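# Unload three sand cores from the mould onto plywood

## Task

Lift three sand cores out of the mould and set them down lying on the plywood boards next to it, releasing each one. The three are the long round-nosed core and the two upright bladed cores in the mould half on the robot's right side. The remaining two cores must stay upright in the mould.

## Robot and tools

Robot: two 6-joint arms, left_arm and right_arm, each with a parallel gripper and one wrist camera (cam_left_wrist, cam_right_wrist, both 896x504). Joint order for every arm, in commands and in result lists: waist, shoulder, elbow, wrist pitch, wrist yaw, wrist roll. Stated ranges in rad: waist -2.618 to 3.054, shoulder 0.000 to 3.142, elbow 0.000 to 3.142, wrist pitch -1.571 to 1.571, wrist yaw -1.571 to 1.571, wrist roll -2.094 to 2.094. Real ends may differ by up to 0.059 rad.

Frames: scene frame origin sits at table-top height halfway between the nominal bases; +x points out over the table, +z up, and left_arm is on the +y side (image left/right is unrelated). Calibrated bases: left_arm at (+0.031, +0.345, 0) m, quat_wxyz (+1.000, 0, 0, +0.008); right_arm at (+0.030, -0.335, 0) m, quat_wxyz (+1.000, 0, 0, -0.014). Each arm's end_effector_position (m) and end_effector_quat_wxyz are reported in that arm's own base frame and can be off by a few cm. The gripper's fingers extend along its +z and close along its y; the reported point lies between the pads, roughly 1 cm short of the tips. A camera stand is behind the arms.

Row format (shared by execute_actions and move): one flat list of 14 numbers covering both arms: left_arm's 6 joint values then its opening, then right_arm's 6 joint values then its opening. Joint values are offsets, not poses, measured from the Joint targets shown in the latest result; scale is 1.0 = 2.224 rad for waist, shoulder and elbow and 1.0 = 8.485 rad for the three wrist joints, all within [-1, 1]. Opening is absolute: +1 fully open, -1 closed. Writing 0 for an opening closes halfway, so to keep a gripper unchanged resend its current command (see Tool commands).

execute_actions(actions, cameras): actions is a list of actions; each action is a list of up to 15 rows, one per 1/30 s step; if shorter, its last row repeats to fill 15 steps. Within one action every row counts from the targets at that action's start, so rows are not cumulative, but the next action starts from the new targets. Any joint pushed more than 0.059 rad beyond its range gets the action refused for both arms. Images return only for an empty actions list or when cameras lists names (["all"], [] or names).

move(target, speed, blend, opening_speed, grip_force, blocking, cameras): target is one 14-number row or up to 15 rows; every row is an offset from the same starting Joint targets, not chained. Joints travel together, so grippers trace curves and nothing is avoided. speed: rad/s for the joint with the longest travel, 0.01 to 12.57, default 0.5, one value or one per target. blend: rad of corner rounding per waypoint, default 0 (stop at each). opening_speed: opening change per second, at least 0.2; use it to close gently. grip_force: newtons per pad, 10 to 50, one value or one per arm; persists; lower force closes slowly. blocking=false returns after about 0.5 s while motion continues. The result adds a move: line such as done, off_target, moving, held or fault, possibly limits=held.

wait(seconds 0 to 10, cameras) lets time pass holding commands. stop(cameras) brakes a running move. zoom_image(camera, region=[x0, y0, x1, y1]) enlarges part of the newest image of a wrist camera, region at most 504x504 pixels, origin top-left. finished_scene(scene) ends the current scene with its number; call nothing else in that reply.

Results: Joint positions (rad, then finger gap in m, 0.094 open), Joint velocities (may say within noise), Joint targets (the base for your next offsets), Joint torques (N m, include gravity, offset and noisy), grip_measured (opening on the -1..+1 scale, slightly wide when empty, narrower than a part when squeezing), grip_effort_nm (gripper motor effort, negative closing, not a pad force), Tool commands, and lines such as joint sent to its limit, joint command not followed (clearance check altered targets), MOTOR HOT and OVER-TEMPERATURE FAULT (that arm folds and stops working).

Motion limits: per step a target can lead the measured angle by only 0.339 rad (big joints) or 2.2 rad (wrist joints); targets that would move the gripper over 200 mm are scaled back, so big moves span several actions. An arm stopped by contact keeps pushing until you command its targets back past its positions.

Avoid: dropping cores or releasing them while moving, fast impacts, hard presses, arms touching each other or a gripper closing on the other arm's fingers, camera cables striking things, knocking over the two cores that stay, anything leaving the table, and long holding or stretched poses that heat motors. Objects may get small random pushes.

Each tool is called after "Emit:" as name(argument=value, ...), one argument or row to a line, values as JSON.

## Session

Emit:
execute_actions(
  actions=[],
  cameras=[],
)

Scene clock: 0.00 s.
left_arm: end_effector_position=(+0.3491, -0.0518, +0.2090) grip_measured=+1.000 grip_effort_nm=n/a end_effector_quat_wxyz=(+0.533, -0.007, +0.815, -0.226) | right_arm: end_effector_position=(+0.3047, +0.0784, +0.1820) grip_measured=+1.000 grip_effort_nm=n/a end_effector_quat_wxyz=(+0.477, +0.034, +0.863, +0.162)
Joint positions: left_arm=[0.064 1.008 0.577 0.059 0.429 -0.249 0.094] | right_arm=[0.21 0.845 0.563 -0.234 -0.068 0.329 0.094]
Joint velocities: within noise
Joint torques (N m): no reading
Heat: left arm: 32 °C; right arm: 32 °C.
Joint targets: left_arm=[0.064 1.000 0.586 0.063 0.431 -0.247] | right_arm=[0.210 0.838 0.575 -0.230 -0.068 0.327]
Tool commands: left_gripper/opening=+1.0 right_gripper/opening=+1.0
No camera images: "cameras" was empty.

Emit:
move(
  target=[-0.1637,0.1799,0.7257,-0.1842,-0.0508,0.0291,0.3,0.0405,0.2527,0.7307,-0.1497,0.008,-0.0385,0.3],
  speed=1.0,
  grip_force=[35,25],
  cameras=["all"],
)

Scene clock: 5.87 s.
left_arm: end_effector_position=(+0.2819, -0.0857, +0.4330) grip_measured=+0.302 grip_effort_nm=-0.06 end_effector_quat_wxyz=(+0.416, +0.132, +0.897, -0.067) | right_arm: end_effector_position=(+0.2833, +0.0876, +0.4314) grip_measured=+0.303 grip_effort_nm=-0.13 end_effector_quat_wxyz=(+0.414, -0.131, +0.898, +0.066)
Joint positions: left_arm=[-0.293 1.394 2.184 -1.492 0.009 -0.006 0.061] | right_arm=[0.292 1.397 2.179 -1.488 -0.007 0.006 0.061]
Joint torques (N m): left_arm=[-0.53 -2.14 4.49 1.78 -0.09 0] | right_arm=[0.68 -2.21 5.29 1.2 0.06 -0.12]
Heat: left arm: 33 °C; right arm: 34 °C.
Joint targets: left_arm=[-0.301 1.400 2.200 -1.500 0.000 0.000] | right_arm=[0.300 1.400 2.200 -1.500 0.000 0.000]
grip_force (N): 35, 25
move: done

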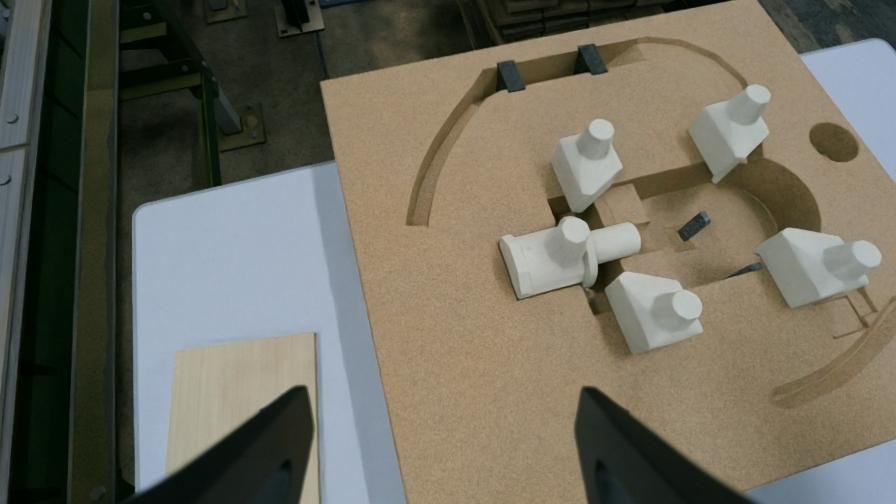

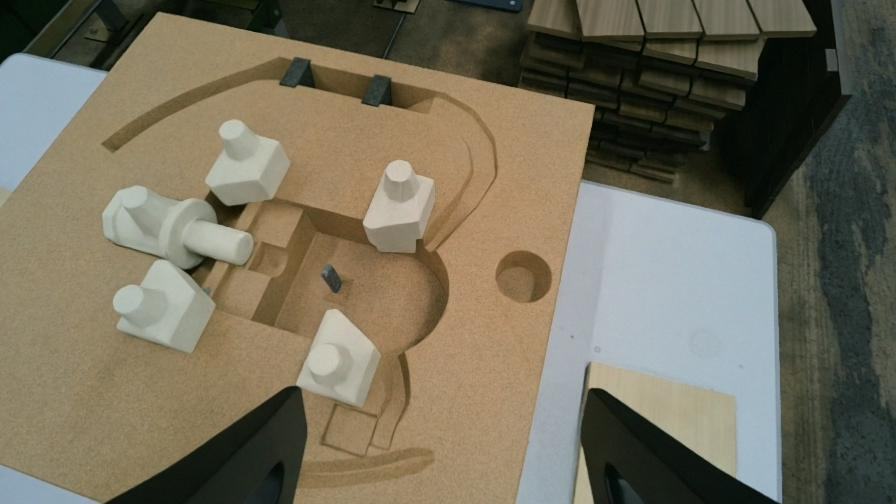

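Emit:
move(
  target=[-0.0063,0.2968,-0.0423,0.0327,0.0766,0.1279,0.3,-0.0868,0.1111,-0.379,0.0602,-0.1296,-0.1507,0.3],
  speed=0.8,
  cameras=["all"],
)

Scene clock: 35.80 s.
left_arm: end_effector_position=(+0.4135, -0.2400, +0.2269) grip_measured=+0.302 grip_effort_nm=-0.06 end_effector_quat_wxyz=(+0.286, +0.641, +0.681, -0.207) | right_arm: end_effector_position=(+0.3154, +0.1954, +0.2196) grip_measured=+0.303 grip_effort_nm=-0.13 end_effector_quat_wxyz=(-0.375, +0.597, -0.614, -0.356)
Joint positions: left_arm=[-0.307 2.051 2.11 -1.233 0.621 1.074 0.061] | right_arm=[0.113 1.646 1.363 -1.007 -1.064 -1.264 0.061]
Joint torques (N m): left_arm=[-0.61 -9.03 4.64 1.23 0.74 0.05] | right_arm=[-0.64 -6.24 5.04 0.64 -0.76 -0.23]
Heat: left arm: 34 °C; right arm: 35 °C.
Joint targets: left_arm=[-0.315 2.060 2.107 -1.223 0.650 1.085] | right_arm=[0.106 1.647 1.357 -0.990 -1.100 -1.279]
grip_force (N): 35, 25
move: done

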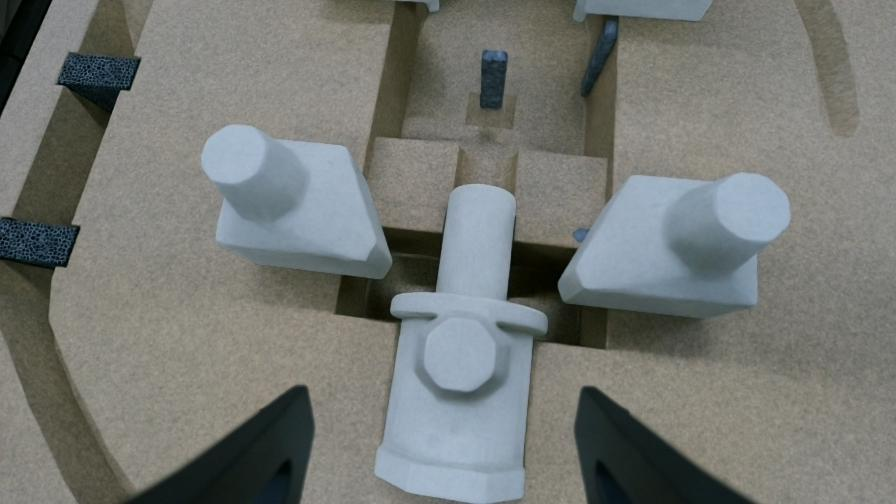

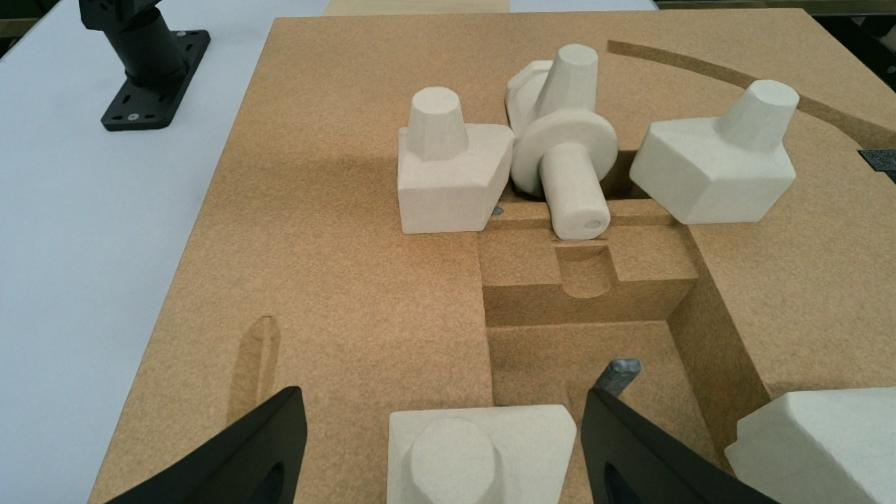

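Emit:
move(
  target=[0,0.0022,-0.1317,0.0295,0,0,0.3,0,0.0395,-0.0853,0.0293,0,0,0.3],
  speed=0.35,
  cameras=["all"],
)

Scene clock: 47.67 s.
left_arm: end_effector_position=(+0.4161, -0.2412, +0.1521) grip_measured=+0.302 grip_effort_nm=-0.06 end_effector_quat_wxyz=(+0.269, +0.639, +0.687, -0.217) | right_arm: end_effector_position=(+0.3214, +0.1964, +0.1495) grip_measured=+0.303 grip_effort_nm=-0.13 end_effector_quat_wxyz=(-0.368, +0.593, -0.618, -0.363)
Joint positions: left_arm=[-0.307 2.051 1.821 -0.984 0.623 1.075 0.061] | right_arm=[0.113 1.729 1.175 -0.76 -1.067 -1.265 0.061]
Joint torques (N m): left_arm=[-0.55 -8.94 4.51 1.19 0.71 0.06] | right_arm=[-0.57 -6.3 4.66 0.57 -0.74 -0.19]
Heat: left arm: 34 °C; right arm: 34 °C.
Joint targets: left_arm=[-0.315 2.065 1.813 -0.972 0.650 1.086] | right_arm=[0.106 1.735 1.168 -0.741 -1.099 -1.279]
grip_force (N): 35, 25
move: done

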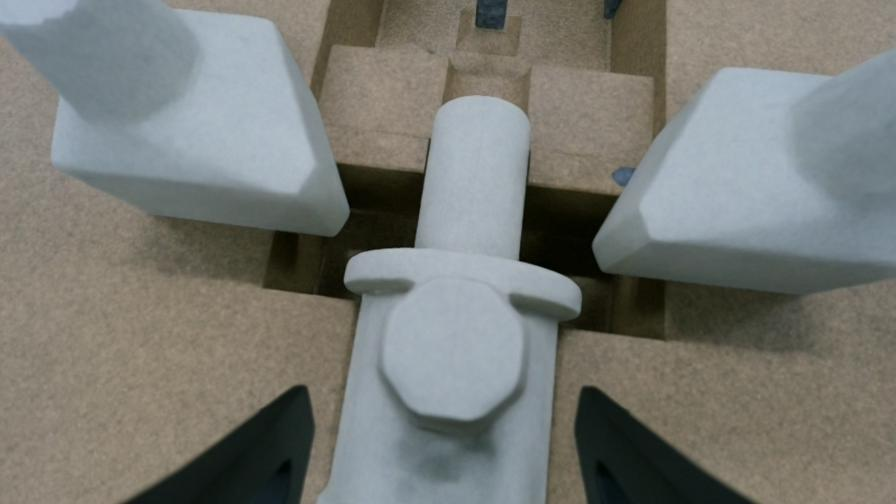

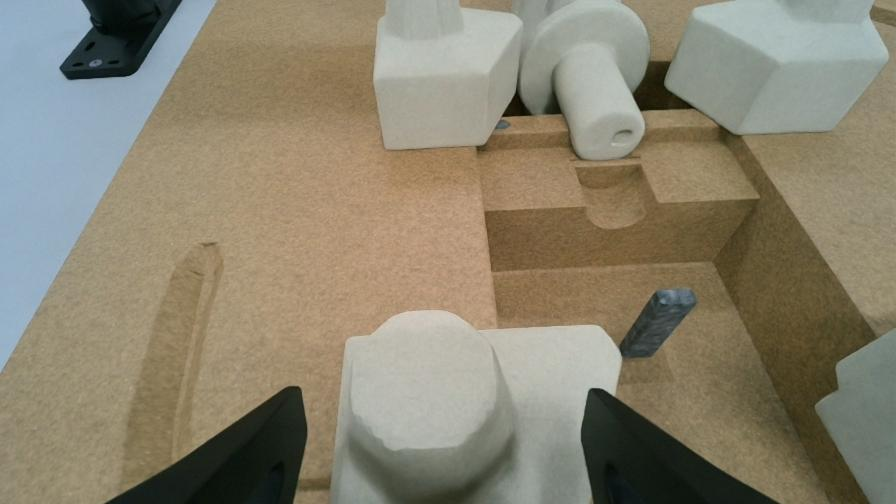

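Emit:
move(
  target=[
    [-0.0135,0.0149,0.0226,-0.002,0,0,0.3,0,0,0,0,0,0,-0.5],
    [-0.0135,0.0149,0.0226,-0.002,0,0,-0.5,0,0,0,0,0,0,-0.5],
  ],
  speed=0.2,
  opening_speed=0.6,
  cameras=["all"],
)

Scene clock: 59.93 s.
left_arm: end_effector_position=(+0.4147, -0.2557, +0.1465) grip_measured=-0.217 grip_effort_nm=-0.71 end_effector_quat_wxyz=(+0.266, +0.650, +0.678, -0.217) | right_arm: end_effector_position=(+0.3214, +0.1977, +0.1521) grip_measured=-0.240 grip_effort_nm=-0.54 end_effector_quat_wxyz=(-0.374, +0.595, -0.611, -0.366)
Joint positions: left_arm=[-0.339 2.076 1.838 -0.974 0.617 1.076 0.037] | right_arm=[0.113 1.729 1.175 -0.755 -1.083 -1.273 0.036]
Joint torques (N m): left_arm=[-0.4 -8.53 7.35 0.9 0.77 0.06] | right_arm=[-0.59 -6.3 4.64 0.58 -0.58 -0.11]
Heat: left arm: 34 °C; right arm: 34 °C.
Joint targets: left_arm=[-0.345 2.098 1.864 -0.990 0.650 1.086] | right_arm=[0.106 1.735 1.168 -0.741 -1.099 -1.279]
grip_force (N): 35, 25
move: done

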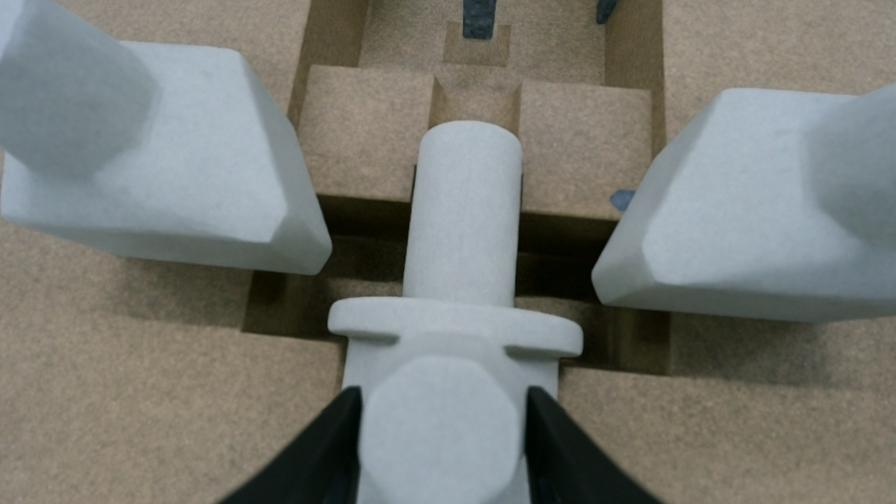

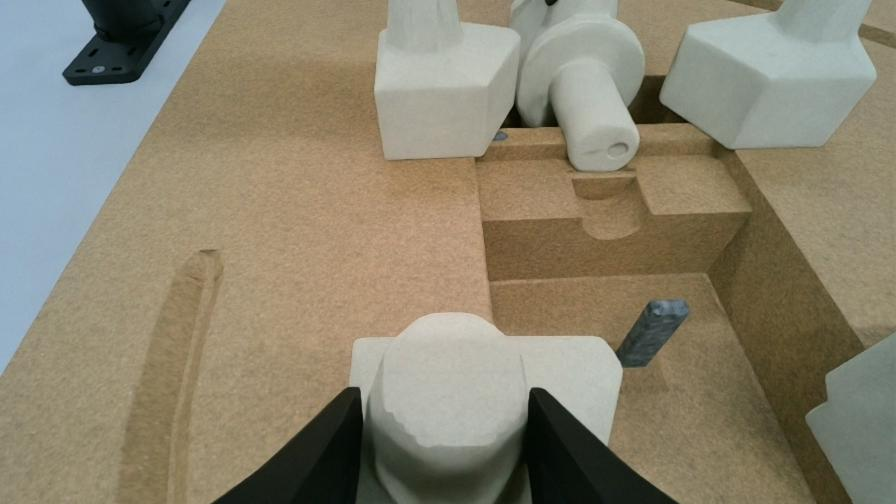

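Emit:
move(
  target=[
    [0,0.0234,0.1584,-0.0352,0,0,-0.5,0,-0.036,0.1065,-0.034,0,0,-0.5],
    [0.3575,-0.2329,-0.1523,-0.0171,0,0,-0.5,-0.0701,0.0022,0.3407,-0.0917,0.0765,-0.0095,-0.5],
    [0.5018,-0.3228,-0.3909,0.0212,0,0,-0.5,-0.106,0.0562,0.198,-0.0709,0.1601,-0.0185,-0.5],
  ],
  speed=[0.35,0.7,0.6],
  blend=[0.08,0.12,0],
  cameras=["all"],
)

Scene clock: 92.13 s.
left_arm: end_effector_position=(+0.2756, +0.1316, +0.1141) grip_measured=-0.218 grip_effort_nm=-0.72 end_effector_quat_wxyz=(+0.300, +0.188, +0.933, -0.063) | right_arm: end_effector_position=(+0.3313, -0.0814, +0.1198) grip_measured=-0.251 grip_effort_nm=-0.54 end_effector_quat_wxyz=(-0.094, -0.604, +0.789, -0.066)
Joint positions: left_arm=[0.766 1.432 0.985 -0.851 0.568 1.084 0.037] | right_arm=[-0.125 1.867 1.605 -1.35 0.226 -1.427 0.035]
Joint torques (N m): left_arm=[0.51 -8.47 5.6 1.39 1.32 -0.04] | right_arm=[-0.39 -8.25 5.33 0.11 0.37 -0.15]
Heat: left arm: 35 °C; right arm: 34 °C.
Joint targets: left_arm=[0.772 1.380 0.994 -0.810 0.650 1.086] | right_arm=[-0.129 1.860 1.608 -1.343 0.259 -1.436]
grip_force (N): 35, 25
move: off_target (left_arm); left_arm: the wrist yaw is farthest, 0.082 rad from its target

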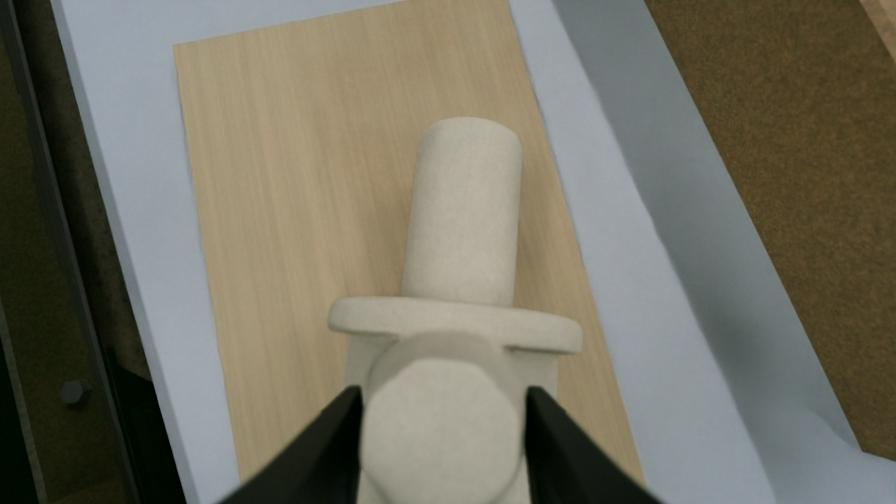

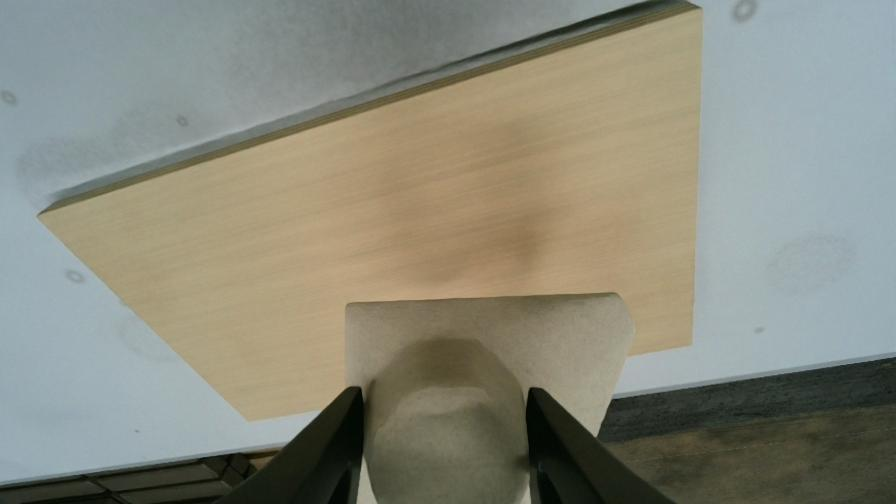

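Emit:
move(
  target=[
    [0,0.0027,-0.0135,0.0041,0,0,-0.5,0,0.0139,-0.0854,0.0259,0,0,-0.5],
    [0,0.0067,-0.027,0.0082,0,0,-0.5,0,0.0202,-0.1012,0.0309,0,0,-0.5],
  ],
  speed=[0.2,0.06],
  blend=[0.01,0],
  cameras=["all"],
)

Scene clock: 100.10 s.
left_arm: end_effector_position=(+0.2796, +0.1300, +0.1096) grip_measured=-0.218 grip_effort_nm=-0.72 end_effector_quat_wxyz=(+0.320, +0.194, +0.926, -0.056) | right_arm: end_effector_position=(+0.3367, -0.0850, +0.0629) grip_measured=-0.251 grip_effort_nm=-0.54 end_effector_quat_wxyz=(-0.087, -0.602, +0.789, -0.084)
Joint positions: left_arm=[0.766 1.419 0.935 -0.778 0.594 1.084 0.037] | right_arm=[-0.125 1.885 1.399 -1.09 0.243 -1.428 0.035]
Joint torques (N m): left_arm=[0.49 -6.34 4.72 1.42 1.04 -0.02] | right_arm=[-0.39 -6.3 3.81 0.19 0.27 -0.13]
Heat: left arm: 35 °C; right arm: 34 °C.
Joint targets: left_arm=[0.772 1.395 0.934 -0.740 0.650 1.086] | right_arm=[-0.129 1.905 1.383 -1.081 0.259 -1.436]
grip_force (N): 35, 25
move: off_target (left_arm); left_arm: the wrist yaw is farthest, 0.056 rad from its target

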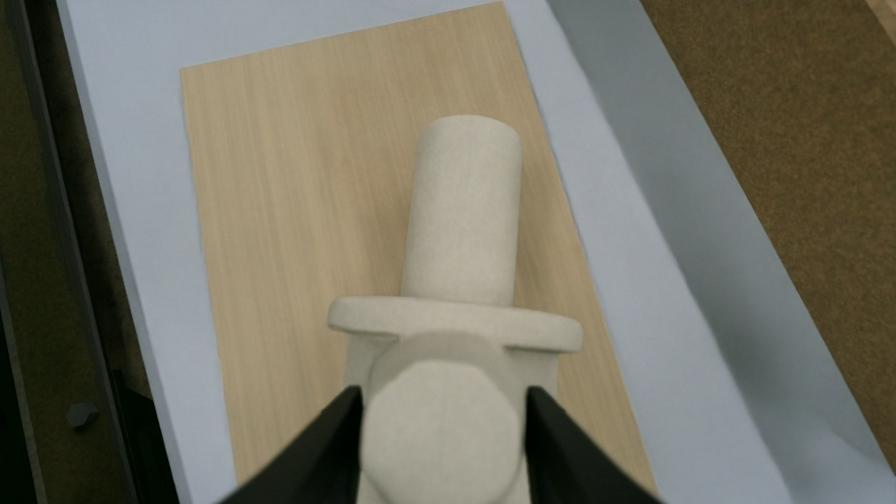

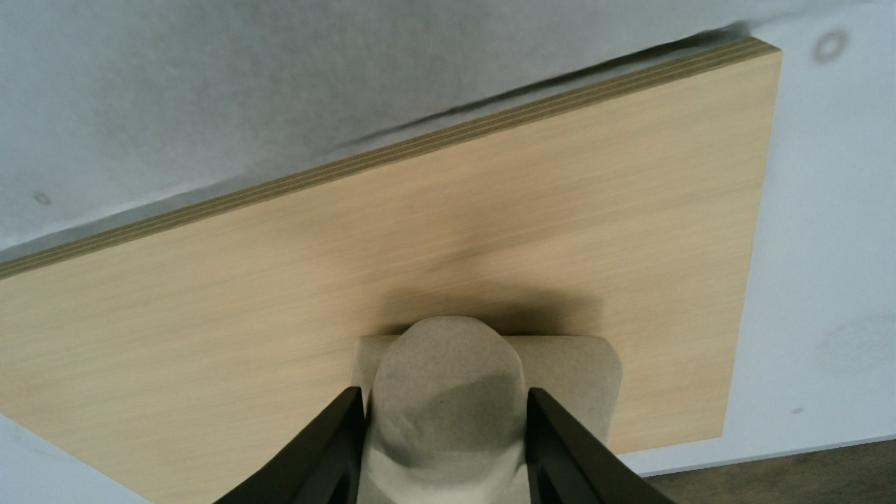

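Emit:
move(
  target=[0,0.002,-0.012,0.004,0,0,-0.5,0,0.009,-0.0135,0.0035,0,0,-0.5],
  speed=0.06,
  cameras=["all"],
)

Scene clock: 104.47 s.
left_arm: end_effector_position=(+0.2826, +0.1283, +0.1097) grip_measured=-0.218 grip_effort_nm=-0.72 end_effector_quat_wxyz=(+0.332, +0.197, +0.921, -0.057) | right_arm: end_effector_position=(+0.3367, -0.0856, +0.0500) grip_measured=-0.254 grip_effort_nm=-0.54 end_effector_quat_wxyz=(-0.091, -0.603, +0.789, -0.083)
Joint positions: left_arm=[0.766 1.416 0.92 -0.749 0.617 1.084 0.037] | right_arm=[-0.125 1.905 1.372 -1.051 0.246 -1.428 0.035]
Joint torques (N m): left_arm=[0.44 -5.59 3.93 1.49 0.75 -0.06] | right_arm=[-0.39 -6.34 3.49 0.09 0.24 -0.12]
Heat: left arm: 35 °C; right arm: 34 °C.
Joint targets: left_arm=[0.772 1.400 0.908 -0.706 0.650 1.086] | right_arm=[-0.129 1.925 1.353 -1.051 0.259 -1.436]
grip_force (N): 35, 25
move: off_target (left_arm); left_arm: the wrist pitch is farthest, 0.043 rad from its target

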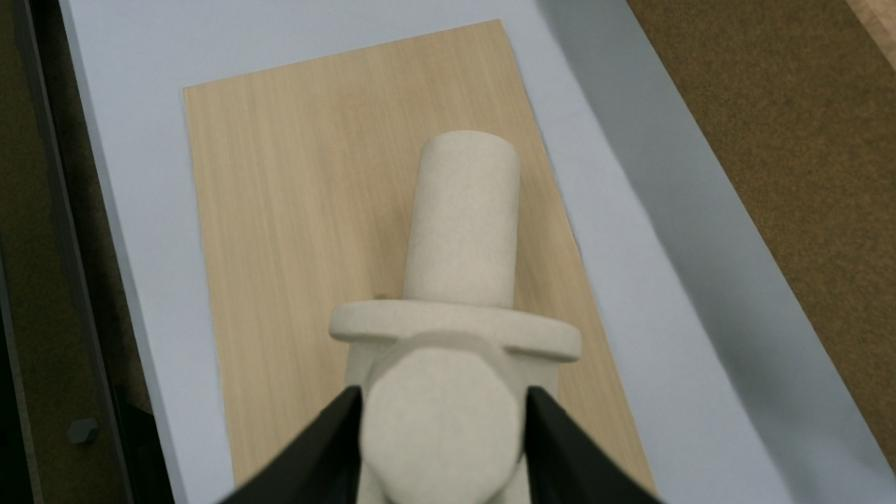

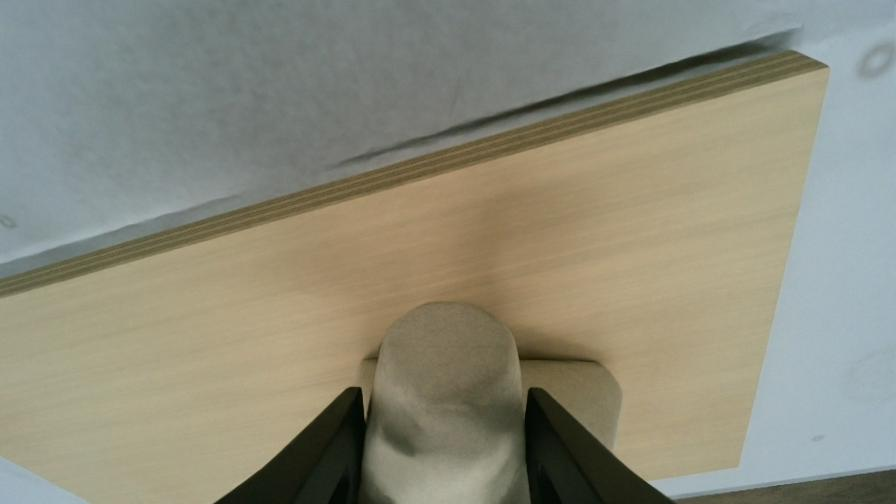

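Emit:
move(
  target=[
    [0,0.001,-0.006,0.001,0,0,-0.5,0,0.0045,-0.005,0.0015,0,0,-0.5],
    [0,0.001,-0.006,0.001,0,0,0.2,0,0.0045,-0.005,0.0015,0,0,0.2],
  ],
  speed=0.06,
  opening_speed=0.4,
  cameras=["all"],
)

Scene clock: 110.57 s.
left_arm: end_effector_position=(+0.2856, +0.1294, +0.1081) grip_measured=+0.198 grip_effort_nm=0.13 end_effector_quat_wxyz=(+0.341, +0.201, +0.917, -0.051) | right_arm: end_effector_position=(+0.3351, -0.0878, +0.0445) grip_measured=+0.197 grip_effort_nm=0.18 end_effector_quat_wxyz=(-0.097, -0.602, +0.788, -0.085)
Joint positions: left_arm=[0.766 1.415 0.903 -0.711 0.625 1.084 0.056] | right_arm=[-0.126 1.914 1.358 -1.035 0.257 -1.429 0.056]
Joint torques (N m): left_arm=[0.46 -5.42 4.21 1.22 0.66 -0.03] | right_arm=[-0.27 -6.24 3.64 0.06 0.13 -0.11]
Heat: left arm: 34 °C; right arm: 34 °C.
Joint targets: left_arm=[0.772 1.402 0.894 -0.698 0.650 1.086] | right_arm=[-0.129 1.935 1.342 -1.038 0.259 -1.436]
grip_force (N): 35, 25
move: done

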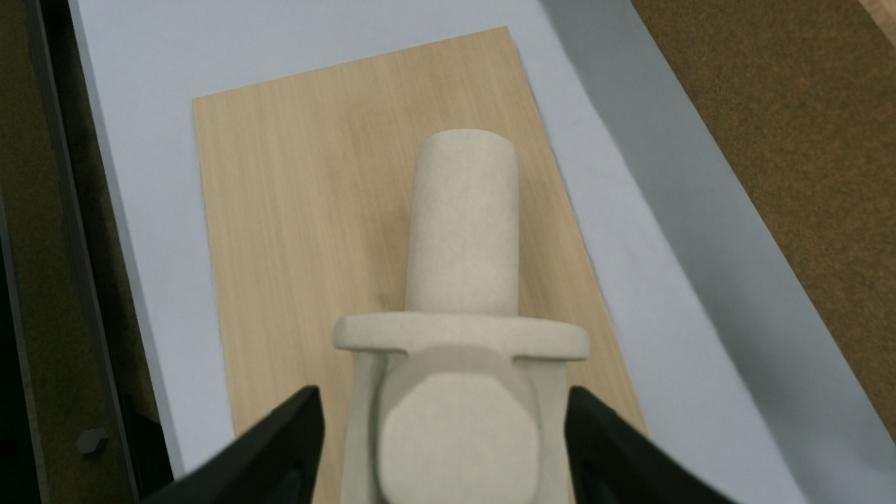

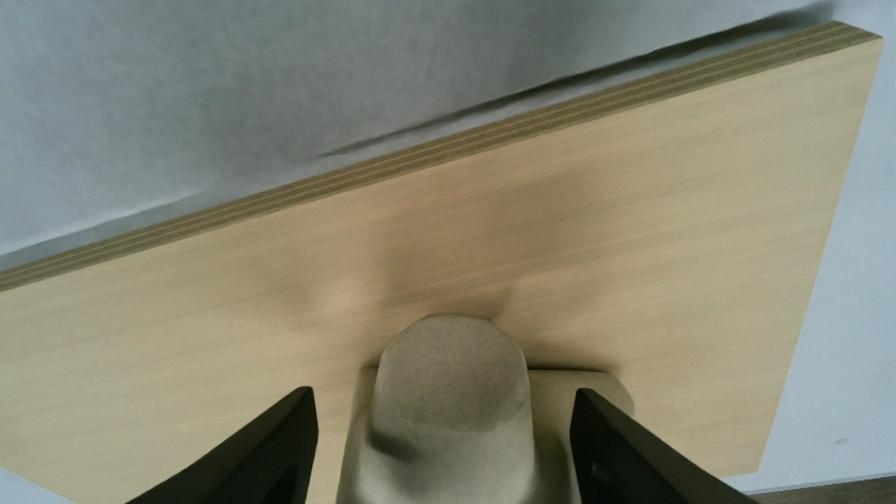

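Emit:
move(
  target=[
    [0,-0.0225,0.1731,-0.0519,0,0,0.3,0,-0.0292,0.1967,-0.0549,0,0,0.3],
    [0,-0.0225,0.1731,-0.0519,0,0,0.3,0.058,0.1192,0.4757,-0.0545,-0.0895,0.016,0.3],
    [0,-0.0225,0.1731,-0.0519,0,0,0.3,0.089,0.2406,0.5626,-0.0325,-0.159,0.0301,0.3],
  ],
  speed=[0.4,0.9,0.8],
  blend=[0.08,0.1,0],
  cameras=["all"],
)

Scene clock: 133.93 s.
left_arm: end_effector_position=(+0.2796, +0.1237, +0.2031) grip_measured=+0.298 grip_effort_nm=0.13 end_effector_quat_wxyz=(+0.335, +0.198, +0.919, -0.060) | right_arm: end_effector_position=(+0.5044, +0.1915, +0.2207) grip_measured=+0.297 grip_effort_nm=0.18 end_effector_quat_wxyz=(+0.388, -0.566, +0.641, +0.344)
Joint positions: left_arm=[0.766 1.374 1.256 -1.13 0.625 1.084 0.061] | right_arm=[0.065 2.459 2.564 -1.331 -1.057 -1.179 0.061]
Joint torques (N m): left_arm=[0.49 -5.91 6.91 0.91 0.66 -0.06] | right_arm=[0.28 -10.95 7.54 0.71 -0.75 -0.05]
Heat: left arm: 34 °C; right arm: 34 °C.
Joint targets: left_arm=[0.772 1.352 1.279 -1.138 0.650 1.086] | right_arm=[0.069 2.470 2.593 -1.314 -1.090 -1.180]
grip_force (N): 35, 25
move: done

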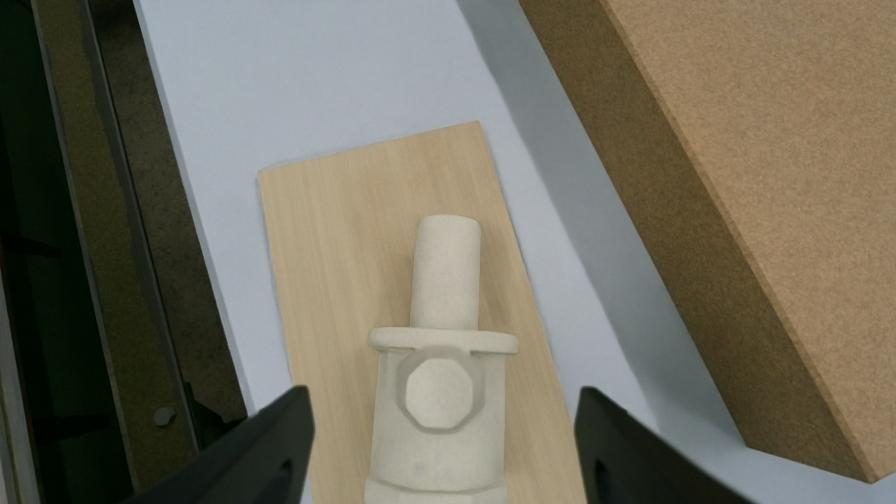

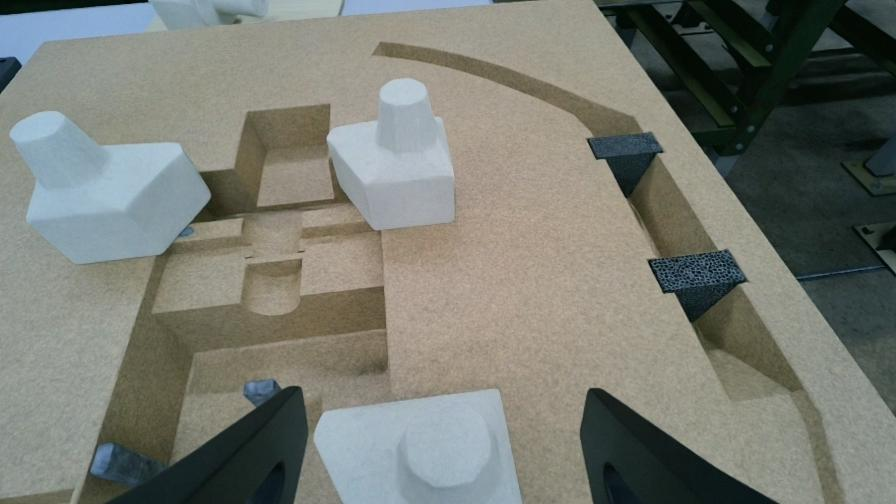

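Emit:
move(
  target=[0,0,0,0,0,0,0.3,0,-0.0562,-0.2071,0.0412,0,0,0.3],
  speed=0.35,
  cameras=["cam_right_wrist"],
)

Scene clock: 141.47 s.
left_arm: end_effector_position=(+0.2796, +0.1237, +0.2031) grip_measured=+0.298 grip_effort_nm=0.12 end_effector_quat_wxyz=(+0.335, +0.198, +0.919, -0.060) | right_arm: end_effector_position=(+0.5041, +0.1925, +0.1486) grip_measured=+0.297 grip_effort_nm=0.18 end_effector_quat_wxyz=(+0.384, -0.561, +0.642, +0.353)
Joint positions: left_arm=[0.766 1.374 1.256 -1.13 0.625 1.084 0.061] | right_arm=[0.065 2.39 2.144 -0.997 -1.068 -1.176 0.061]
Joint torques (N m): left_arm=[0.42 -5.86 6.94 0.94 0.67 -0.01] | right_arm=[0.25 -15.36 4.63 0.83 -0.62 -0.09]
Heat: left arm: 34 °C; right arm: 36 °C.
Joint targets: left_arm=[0.772 1.352 1.279 -1.138 0.650 1.086] | right_arm=[0.069 2.345 2.132 -0.964 -1.090 -1.180]
grip_force (N): 35, 25
move: off_target (right_arm); right_arm: the shoulder is farthest, 0.045 rad from its target
Images, in order (width x height): cam_right_wrist 896x504.

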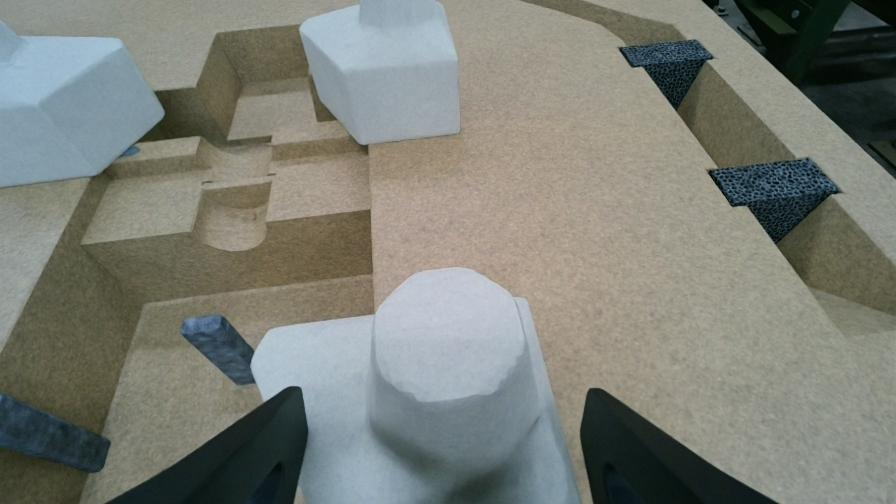

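Emit:
move(
  target=[
    [0,0,0,0,0,0,0.3,0,-0.008,0,0,0,0,0.3],
    [0,0,0,0,0,0,0.3,0,-0.008,0,0,0,0,-0.5],
  ],
  speed=0.1,
  opening_speed=0.6,
  cameras=["cam_right_wrist"],
)

Scene clock: 148.23 s.
left_arm: end_effector_position=(+0.2796, +0.1237, +0.2031) grip_measured=+0.298 grip_effort_nm=0.13 end_effector_quat_wxyz=(+0.335, +0.198, +0.919, -0.060) | right_arm: end_effector_position=(+0.5061, +0.1925, +0.1577) grip_measured=-0.277 grip_effort_nm=-0.45 end_effector_quat_wxyz=(+0.395, -0.567, +0.636, +0.344)
Joint positions: left_arm=[0.766 1.374 1.256 -1.13 0.625 1.084 0.061] | right_arm=[0.065 2.373 2.144 -0.979 -1.068 -1.175 0.034]
Joint torques (N m): left_arm=[0.5 -5.82 6.84 0.93 0.68 -0.02] | right_arm=[0.24 -15.43 4.72 0.71 -0.63 -0.06]
Heat: left arm: 34 °C; right arm: 38 °C.
Joint targets: left_arm=[0.772 1.352 1.279 -1.138 0.650 1.086] | right_arm=[0.069 2.327 2.132 -0.964 -1.090 -1.180]
grip_force (N): 35, 25
move: off_target (right_arm); target 2's new numbers were sent with right_arm's shoulder 0.046 rad from that target; right_arm: the shoulder is farthest, 0.046 rad from its target
Images, in order (width x height): cam_right_wrist 896x504.

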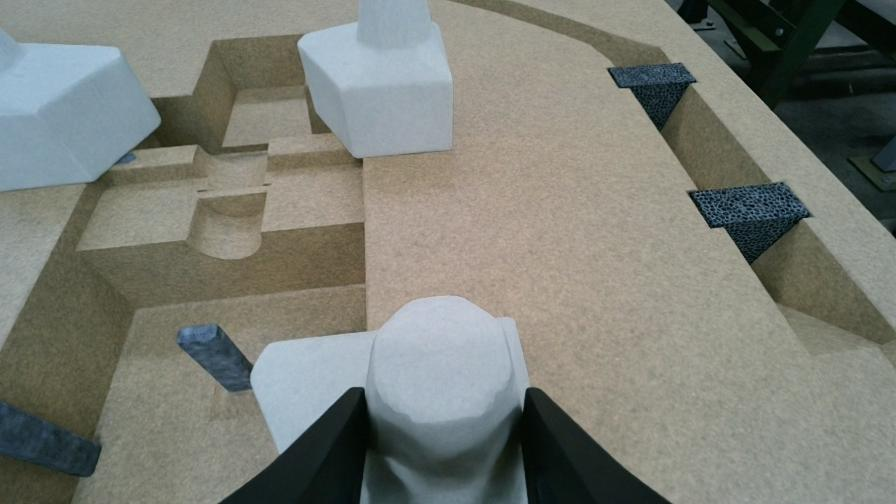

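Emit:
move(
  target=[
    [0,0,0,0,0,0,0.3,0,0.0418,0.2073,-0.0412,0,0,-0.5],
    [0,0,0,0,0,0,0.3,-0.085,-0.2046,-0.0429,-0.059,0.0872,-0.0082,-0.5],
    [0,0,0,0,0,0,0.3,-0.1108,-0.3629,-0.3628,-0.0498,0.1588,-0.0245,-0.5],
  ],
  speed=[0.35,0.7,0.7],
  blend=[0.08,0.12,0],
  cameras=["all"],
)

Scene clock: 170.83 s.
left_arm: end_effector_position=(+0.2796, +0.1237, +0.2031) grip_measured=+0.298 grip_effort_nm=0.13 end_effector_quat_wxyz=(+0.335, +0.198, +0.919, -0.060) | right_arm: end_effector_position=(+0.2458, -0.0832, +0.1395) grip_measured=-0.287 grip_effort_nm=-0.54 end_effector_quat_wxyz=(-0.097, -0.565, +0.817, -0.064)
Joint positions: left_arm=[0.766 1.374 1.256 -1.13 0.625 1.084 0.061] | right_arm=[-0.173 1.556 1.326 -1.389 0.228 -1.378 0.033]
Joint torques (N m): left_arm=[0.51 -5.79 6.94 0.9 0.68 -0.04] | right_arm=[-0.43 -8.18 4.98 0.05 0.39 -0.15]
Heat: left arm: 35 °C; right arm: 43 °C.
Joint targets: left_arm=[0.772 1.352 1.279 -1.138 0.650 1.086] | right_arm=[-0.178 1.520 1.326 -1.387 0.257 -1.388]
grip_force (N): 35, 25
move: off_target (right_arm); right_arm: the shoulder is farthest, 0.037 rad from its target

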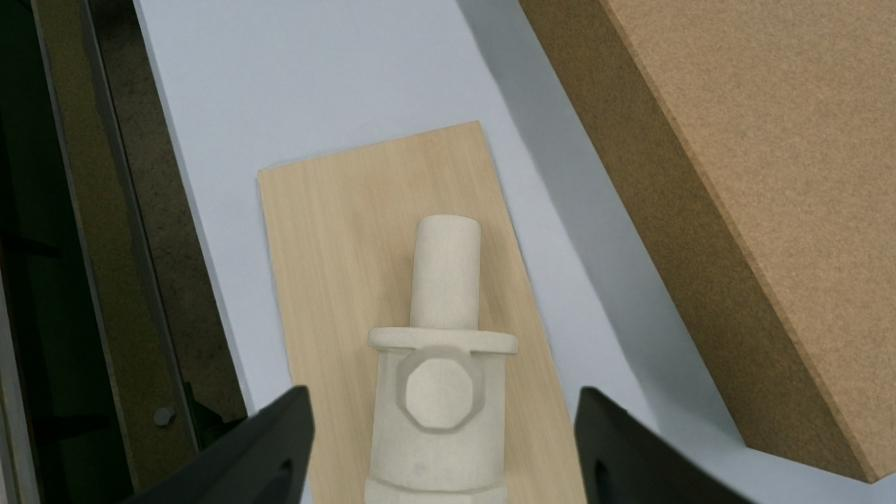

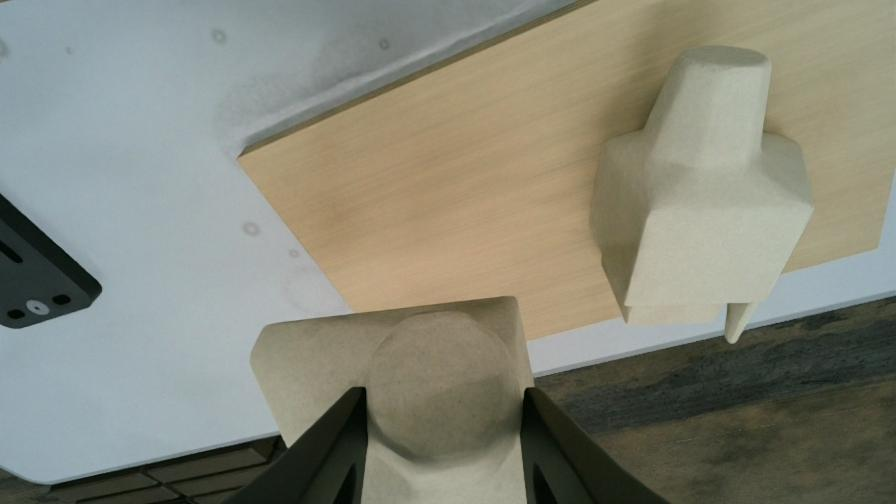

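Emit:
move(
  target=[
    [0,0,0,0,0,0,0.3,0,0.036,-0.1057,0.0361,0,0,-0.5],
    [0,0,0,0,0,0,0.3,0,0.0427,-0.1259,0.0412,0,0,-0.5],
  ],
  speed=[0.3,0.07],
  blend=[0.01,0],
  cameras=["cam_right_wrist"],
)

Scene clock: 180.77 s.
left_arm: end_effector_position=(+0.2796, +0.1237, +0.2031) grip_measured=+0.298 grip_effort_nm=0.13 end_effector_quat_wxyz=(+0.335, +0.198, +0.919, -0.060) | right_arm: end_effector_position=(+0.2526, -0.0869, +0.0627) grip_measured=-0.287 grip_effort_nm=-0.54 end_effector_quat_wxyz=(-0.092, -0.564, +0.817, -0.079)
Joint positions: left_arm=[0.766 1.374 1.256 -1.13 0.625 1.084 0.061] | right_arm=[-0.173 1.601 1.061 -1.051 0.242 -1.379 0.033]
Joint torques (N m): left_arm=[0.47 -5.83 6.95 0.94 0.68 -0.03] | right_arm=[-0.46 -4.33 3.73 0.22 0.29 -0.13]
Heat: left arm: 35 °C; right arm: 42 °C.
Joint targets: left_arm=[0.772 1.352 1.279 -1.138 0.650 1.086] | right_arm=[-0.178 1.615 1.045 -1.037 0.257 -1.388]
grip_force (N): 35, 25
move: done
Images, in order (width x height): cam_right_wrist 896x504.

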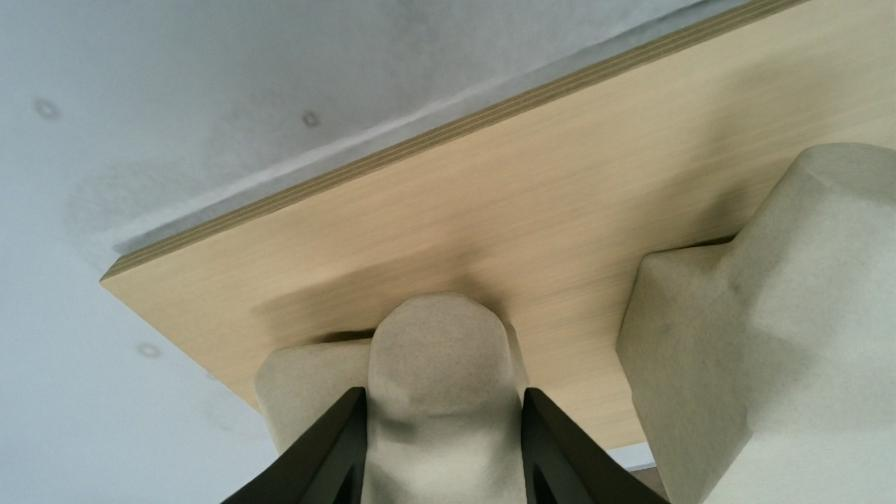

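Emit:
move(
  target=[
    [0,0,0,0,0,0,0.3,0,0.0112,-0.0055,0.0025,0,0,-0.5],
    [0,0,0,0,0,0,0.3,0,0.0112,-0.0055,0.0025,0,0,0.15],
  ],
  speed=0.08,
  opening_speed=0.4,
  cameras=["cam_right_wrist"],
)

Scene clock: 185.37 s.
left_arm: end_effector_position=(+0.2796, +0.1237, +0.2031) grip_measured=+0.298 grip_effort_nm=0.12 end_effector_quat_wxyz=(+0.335, +0.198, +0.919, -0.060) | right_arm: end_effector_position=(+0.2514, -0.0883, +0.0514) grip_measured=+0.147 grip_effort_nm=0.18 end_effector_quat_wxyz=(-0.102, -0.565, +0.815, -0.075)
Joint positions: left_arm=[0.766 1.374 1.256 -1.13 0.625 1.084 0.061] | right_arm=[-0.173 1.632 1.043 -1.024 0.251 -1.379 0.054]
Joint torques (N m): left_arm=[0.55 -5.79 6.91 0.93 0.66 -0.05] | right_arm=[-0.49 -4.92 4.04 0.12 0.17 -0.14]
Heat: left arm: 35 °C; right arm: 41 °C.
Joint targets: left_arm=[0.772 1.352 1.279 -1.138 0.650 1.086] | right_arm=[-0.178 1.640 1.033 -1.016 0.257 -1.388]
grip_force (N): 35, 25
move: done
Images, in order (width x height): cam_right_wrist 896x504.

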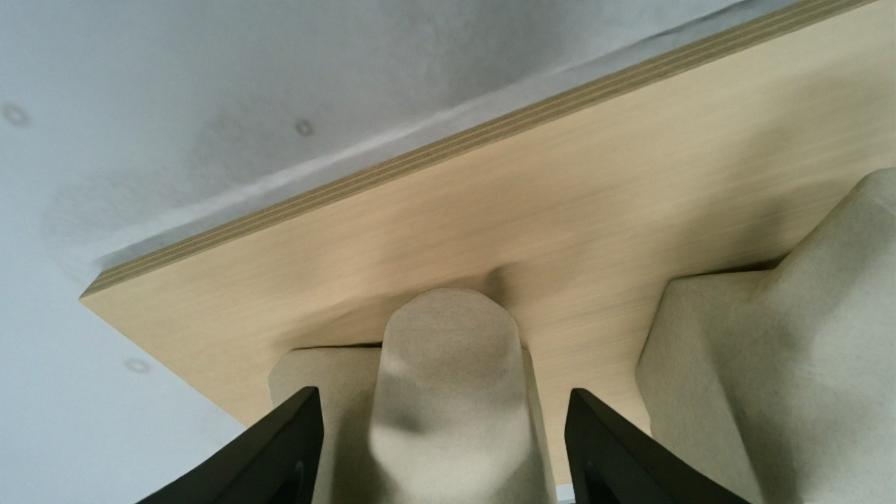

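Emit:
move(
  target=[0,0,0,0,0,0,0.3,0,-0.0315,0.1276,-0.0389,0,0,0.15],
  speed=0.4,
  cameras=["cam_right_wrist"],
)

Scene clock: 190.77 s.
left_arm: end_effector_position=(+0.2796, +0.1237, +0.2031) grip_measured=+0.298 grip_effort_nm=0.12 end_effector_quat_wxyz=(+0.335, +0.198, +0.919, -0.060) | right_arm: end_effector_position=(+0.2523, -0.0885, +0.1232) grip_measured=+0.147 grip_effort_nm=0.18 end_effector_quat_wxyz=(-0.107, -0.566, +0.815, -0.071)
Joint positions: left_arm=[0.766 1.374 1.256 -1.13 0.625 1.084 0.061] | right_arm=[-0.173 1.591 1.292 -1.326 0.251 -1.379 0.054]
Joint torques (N m): left_arm=[0.54 -5.87 6.84 0.94 0.66 -0.05] | right_arm=[-0.46 -7.16 7.01 -0.16 0.17 -0.13]
Heat: left arm: 35 °C; right arm: 39 °C.
Joint targets: left_arm=[0.772 1.352 1.279 -1.138 0.650 1.086] | right_arm=[-0.178 1.570 1.317 -1.346 0.257 -1.388]
grip_force (N): 35, 25
move: done
Images, in order (width x height): cam_right_wrist 896x504.

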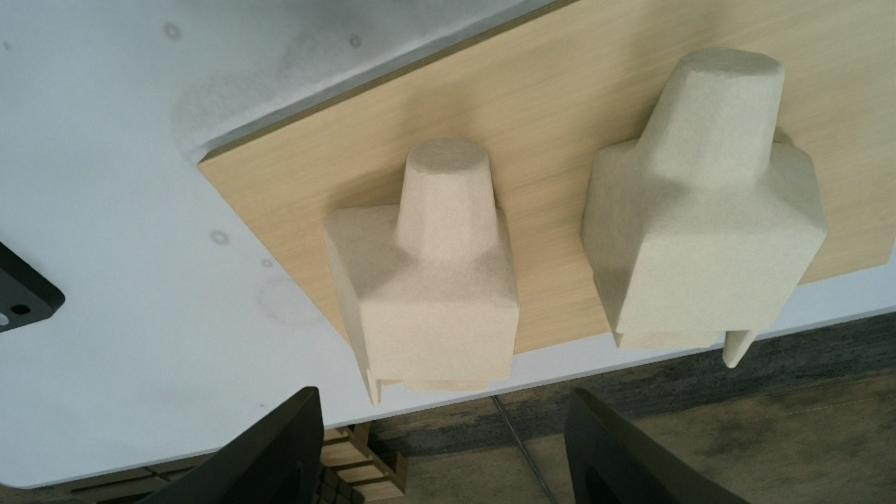

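Emit:
finished_scene(
  scene=2,
)

The scene is finished: the task was done.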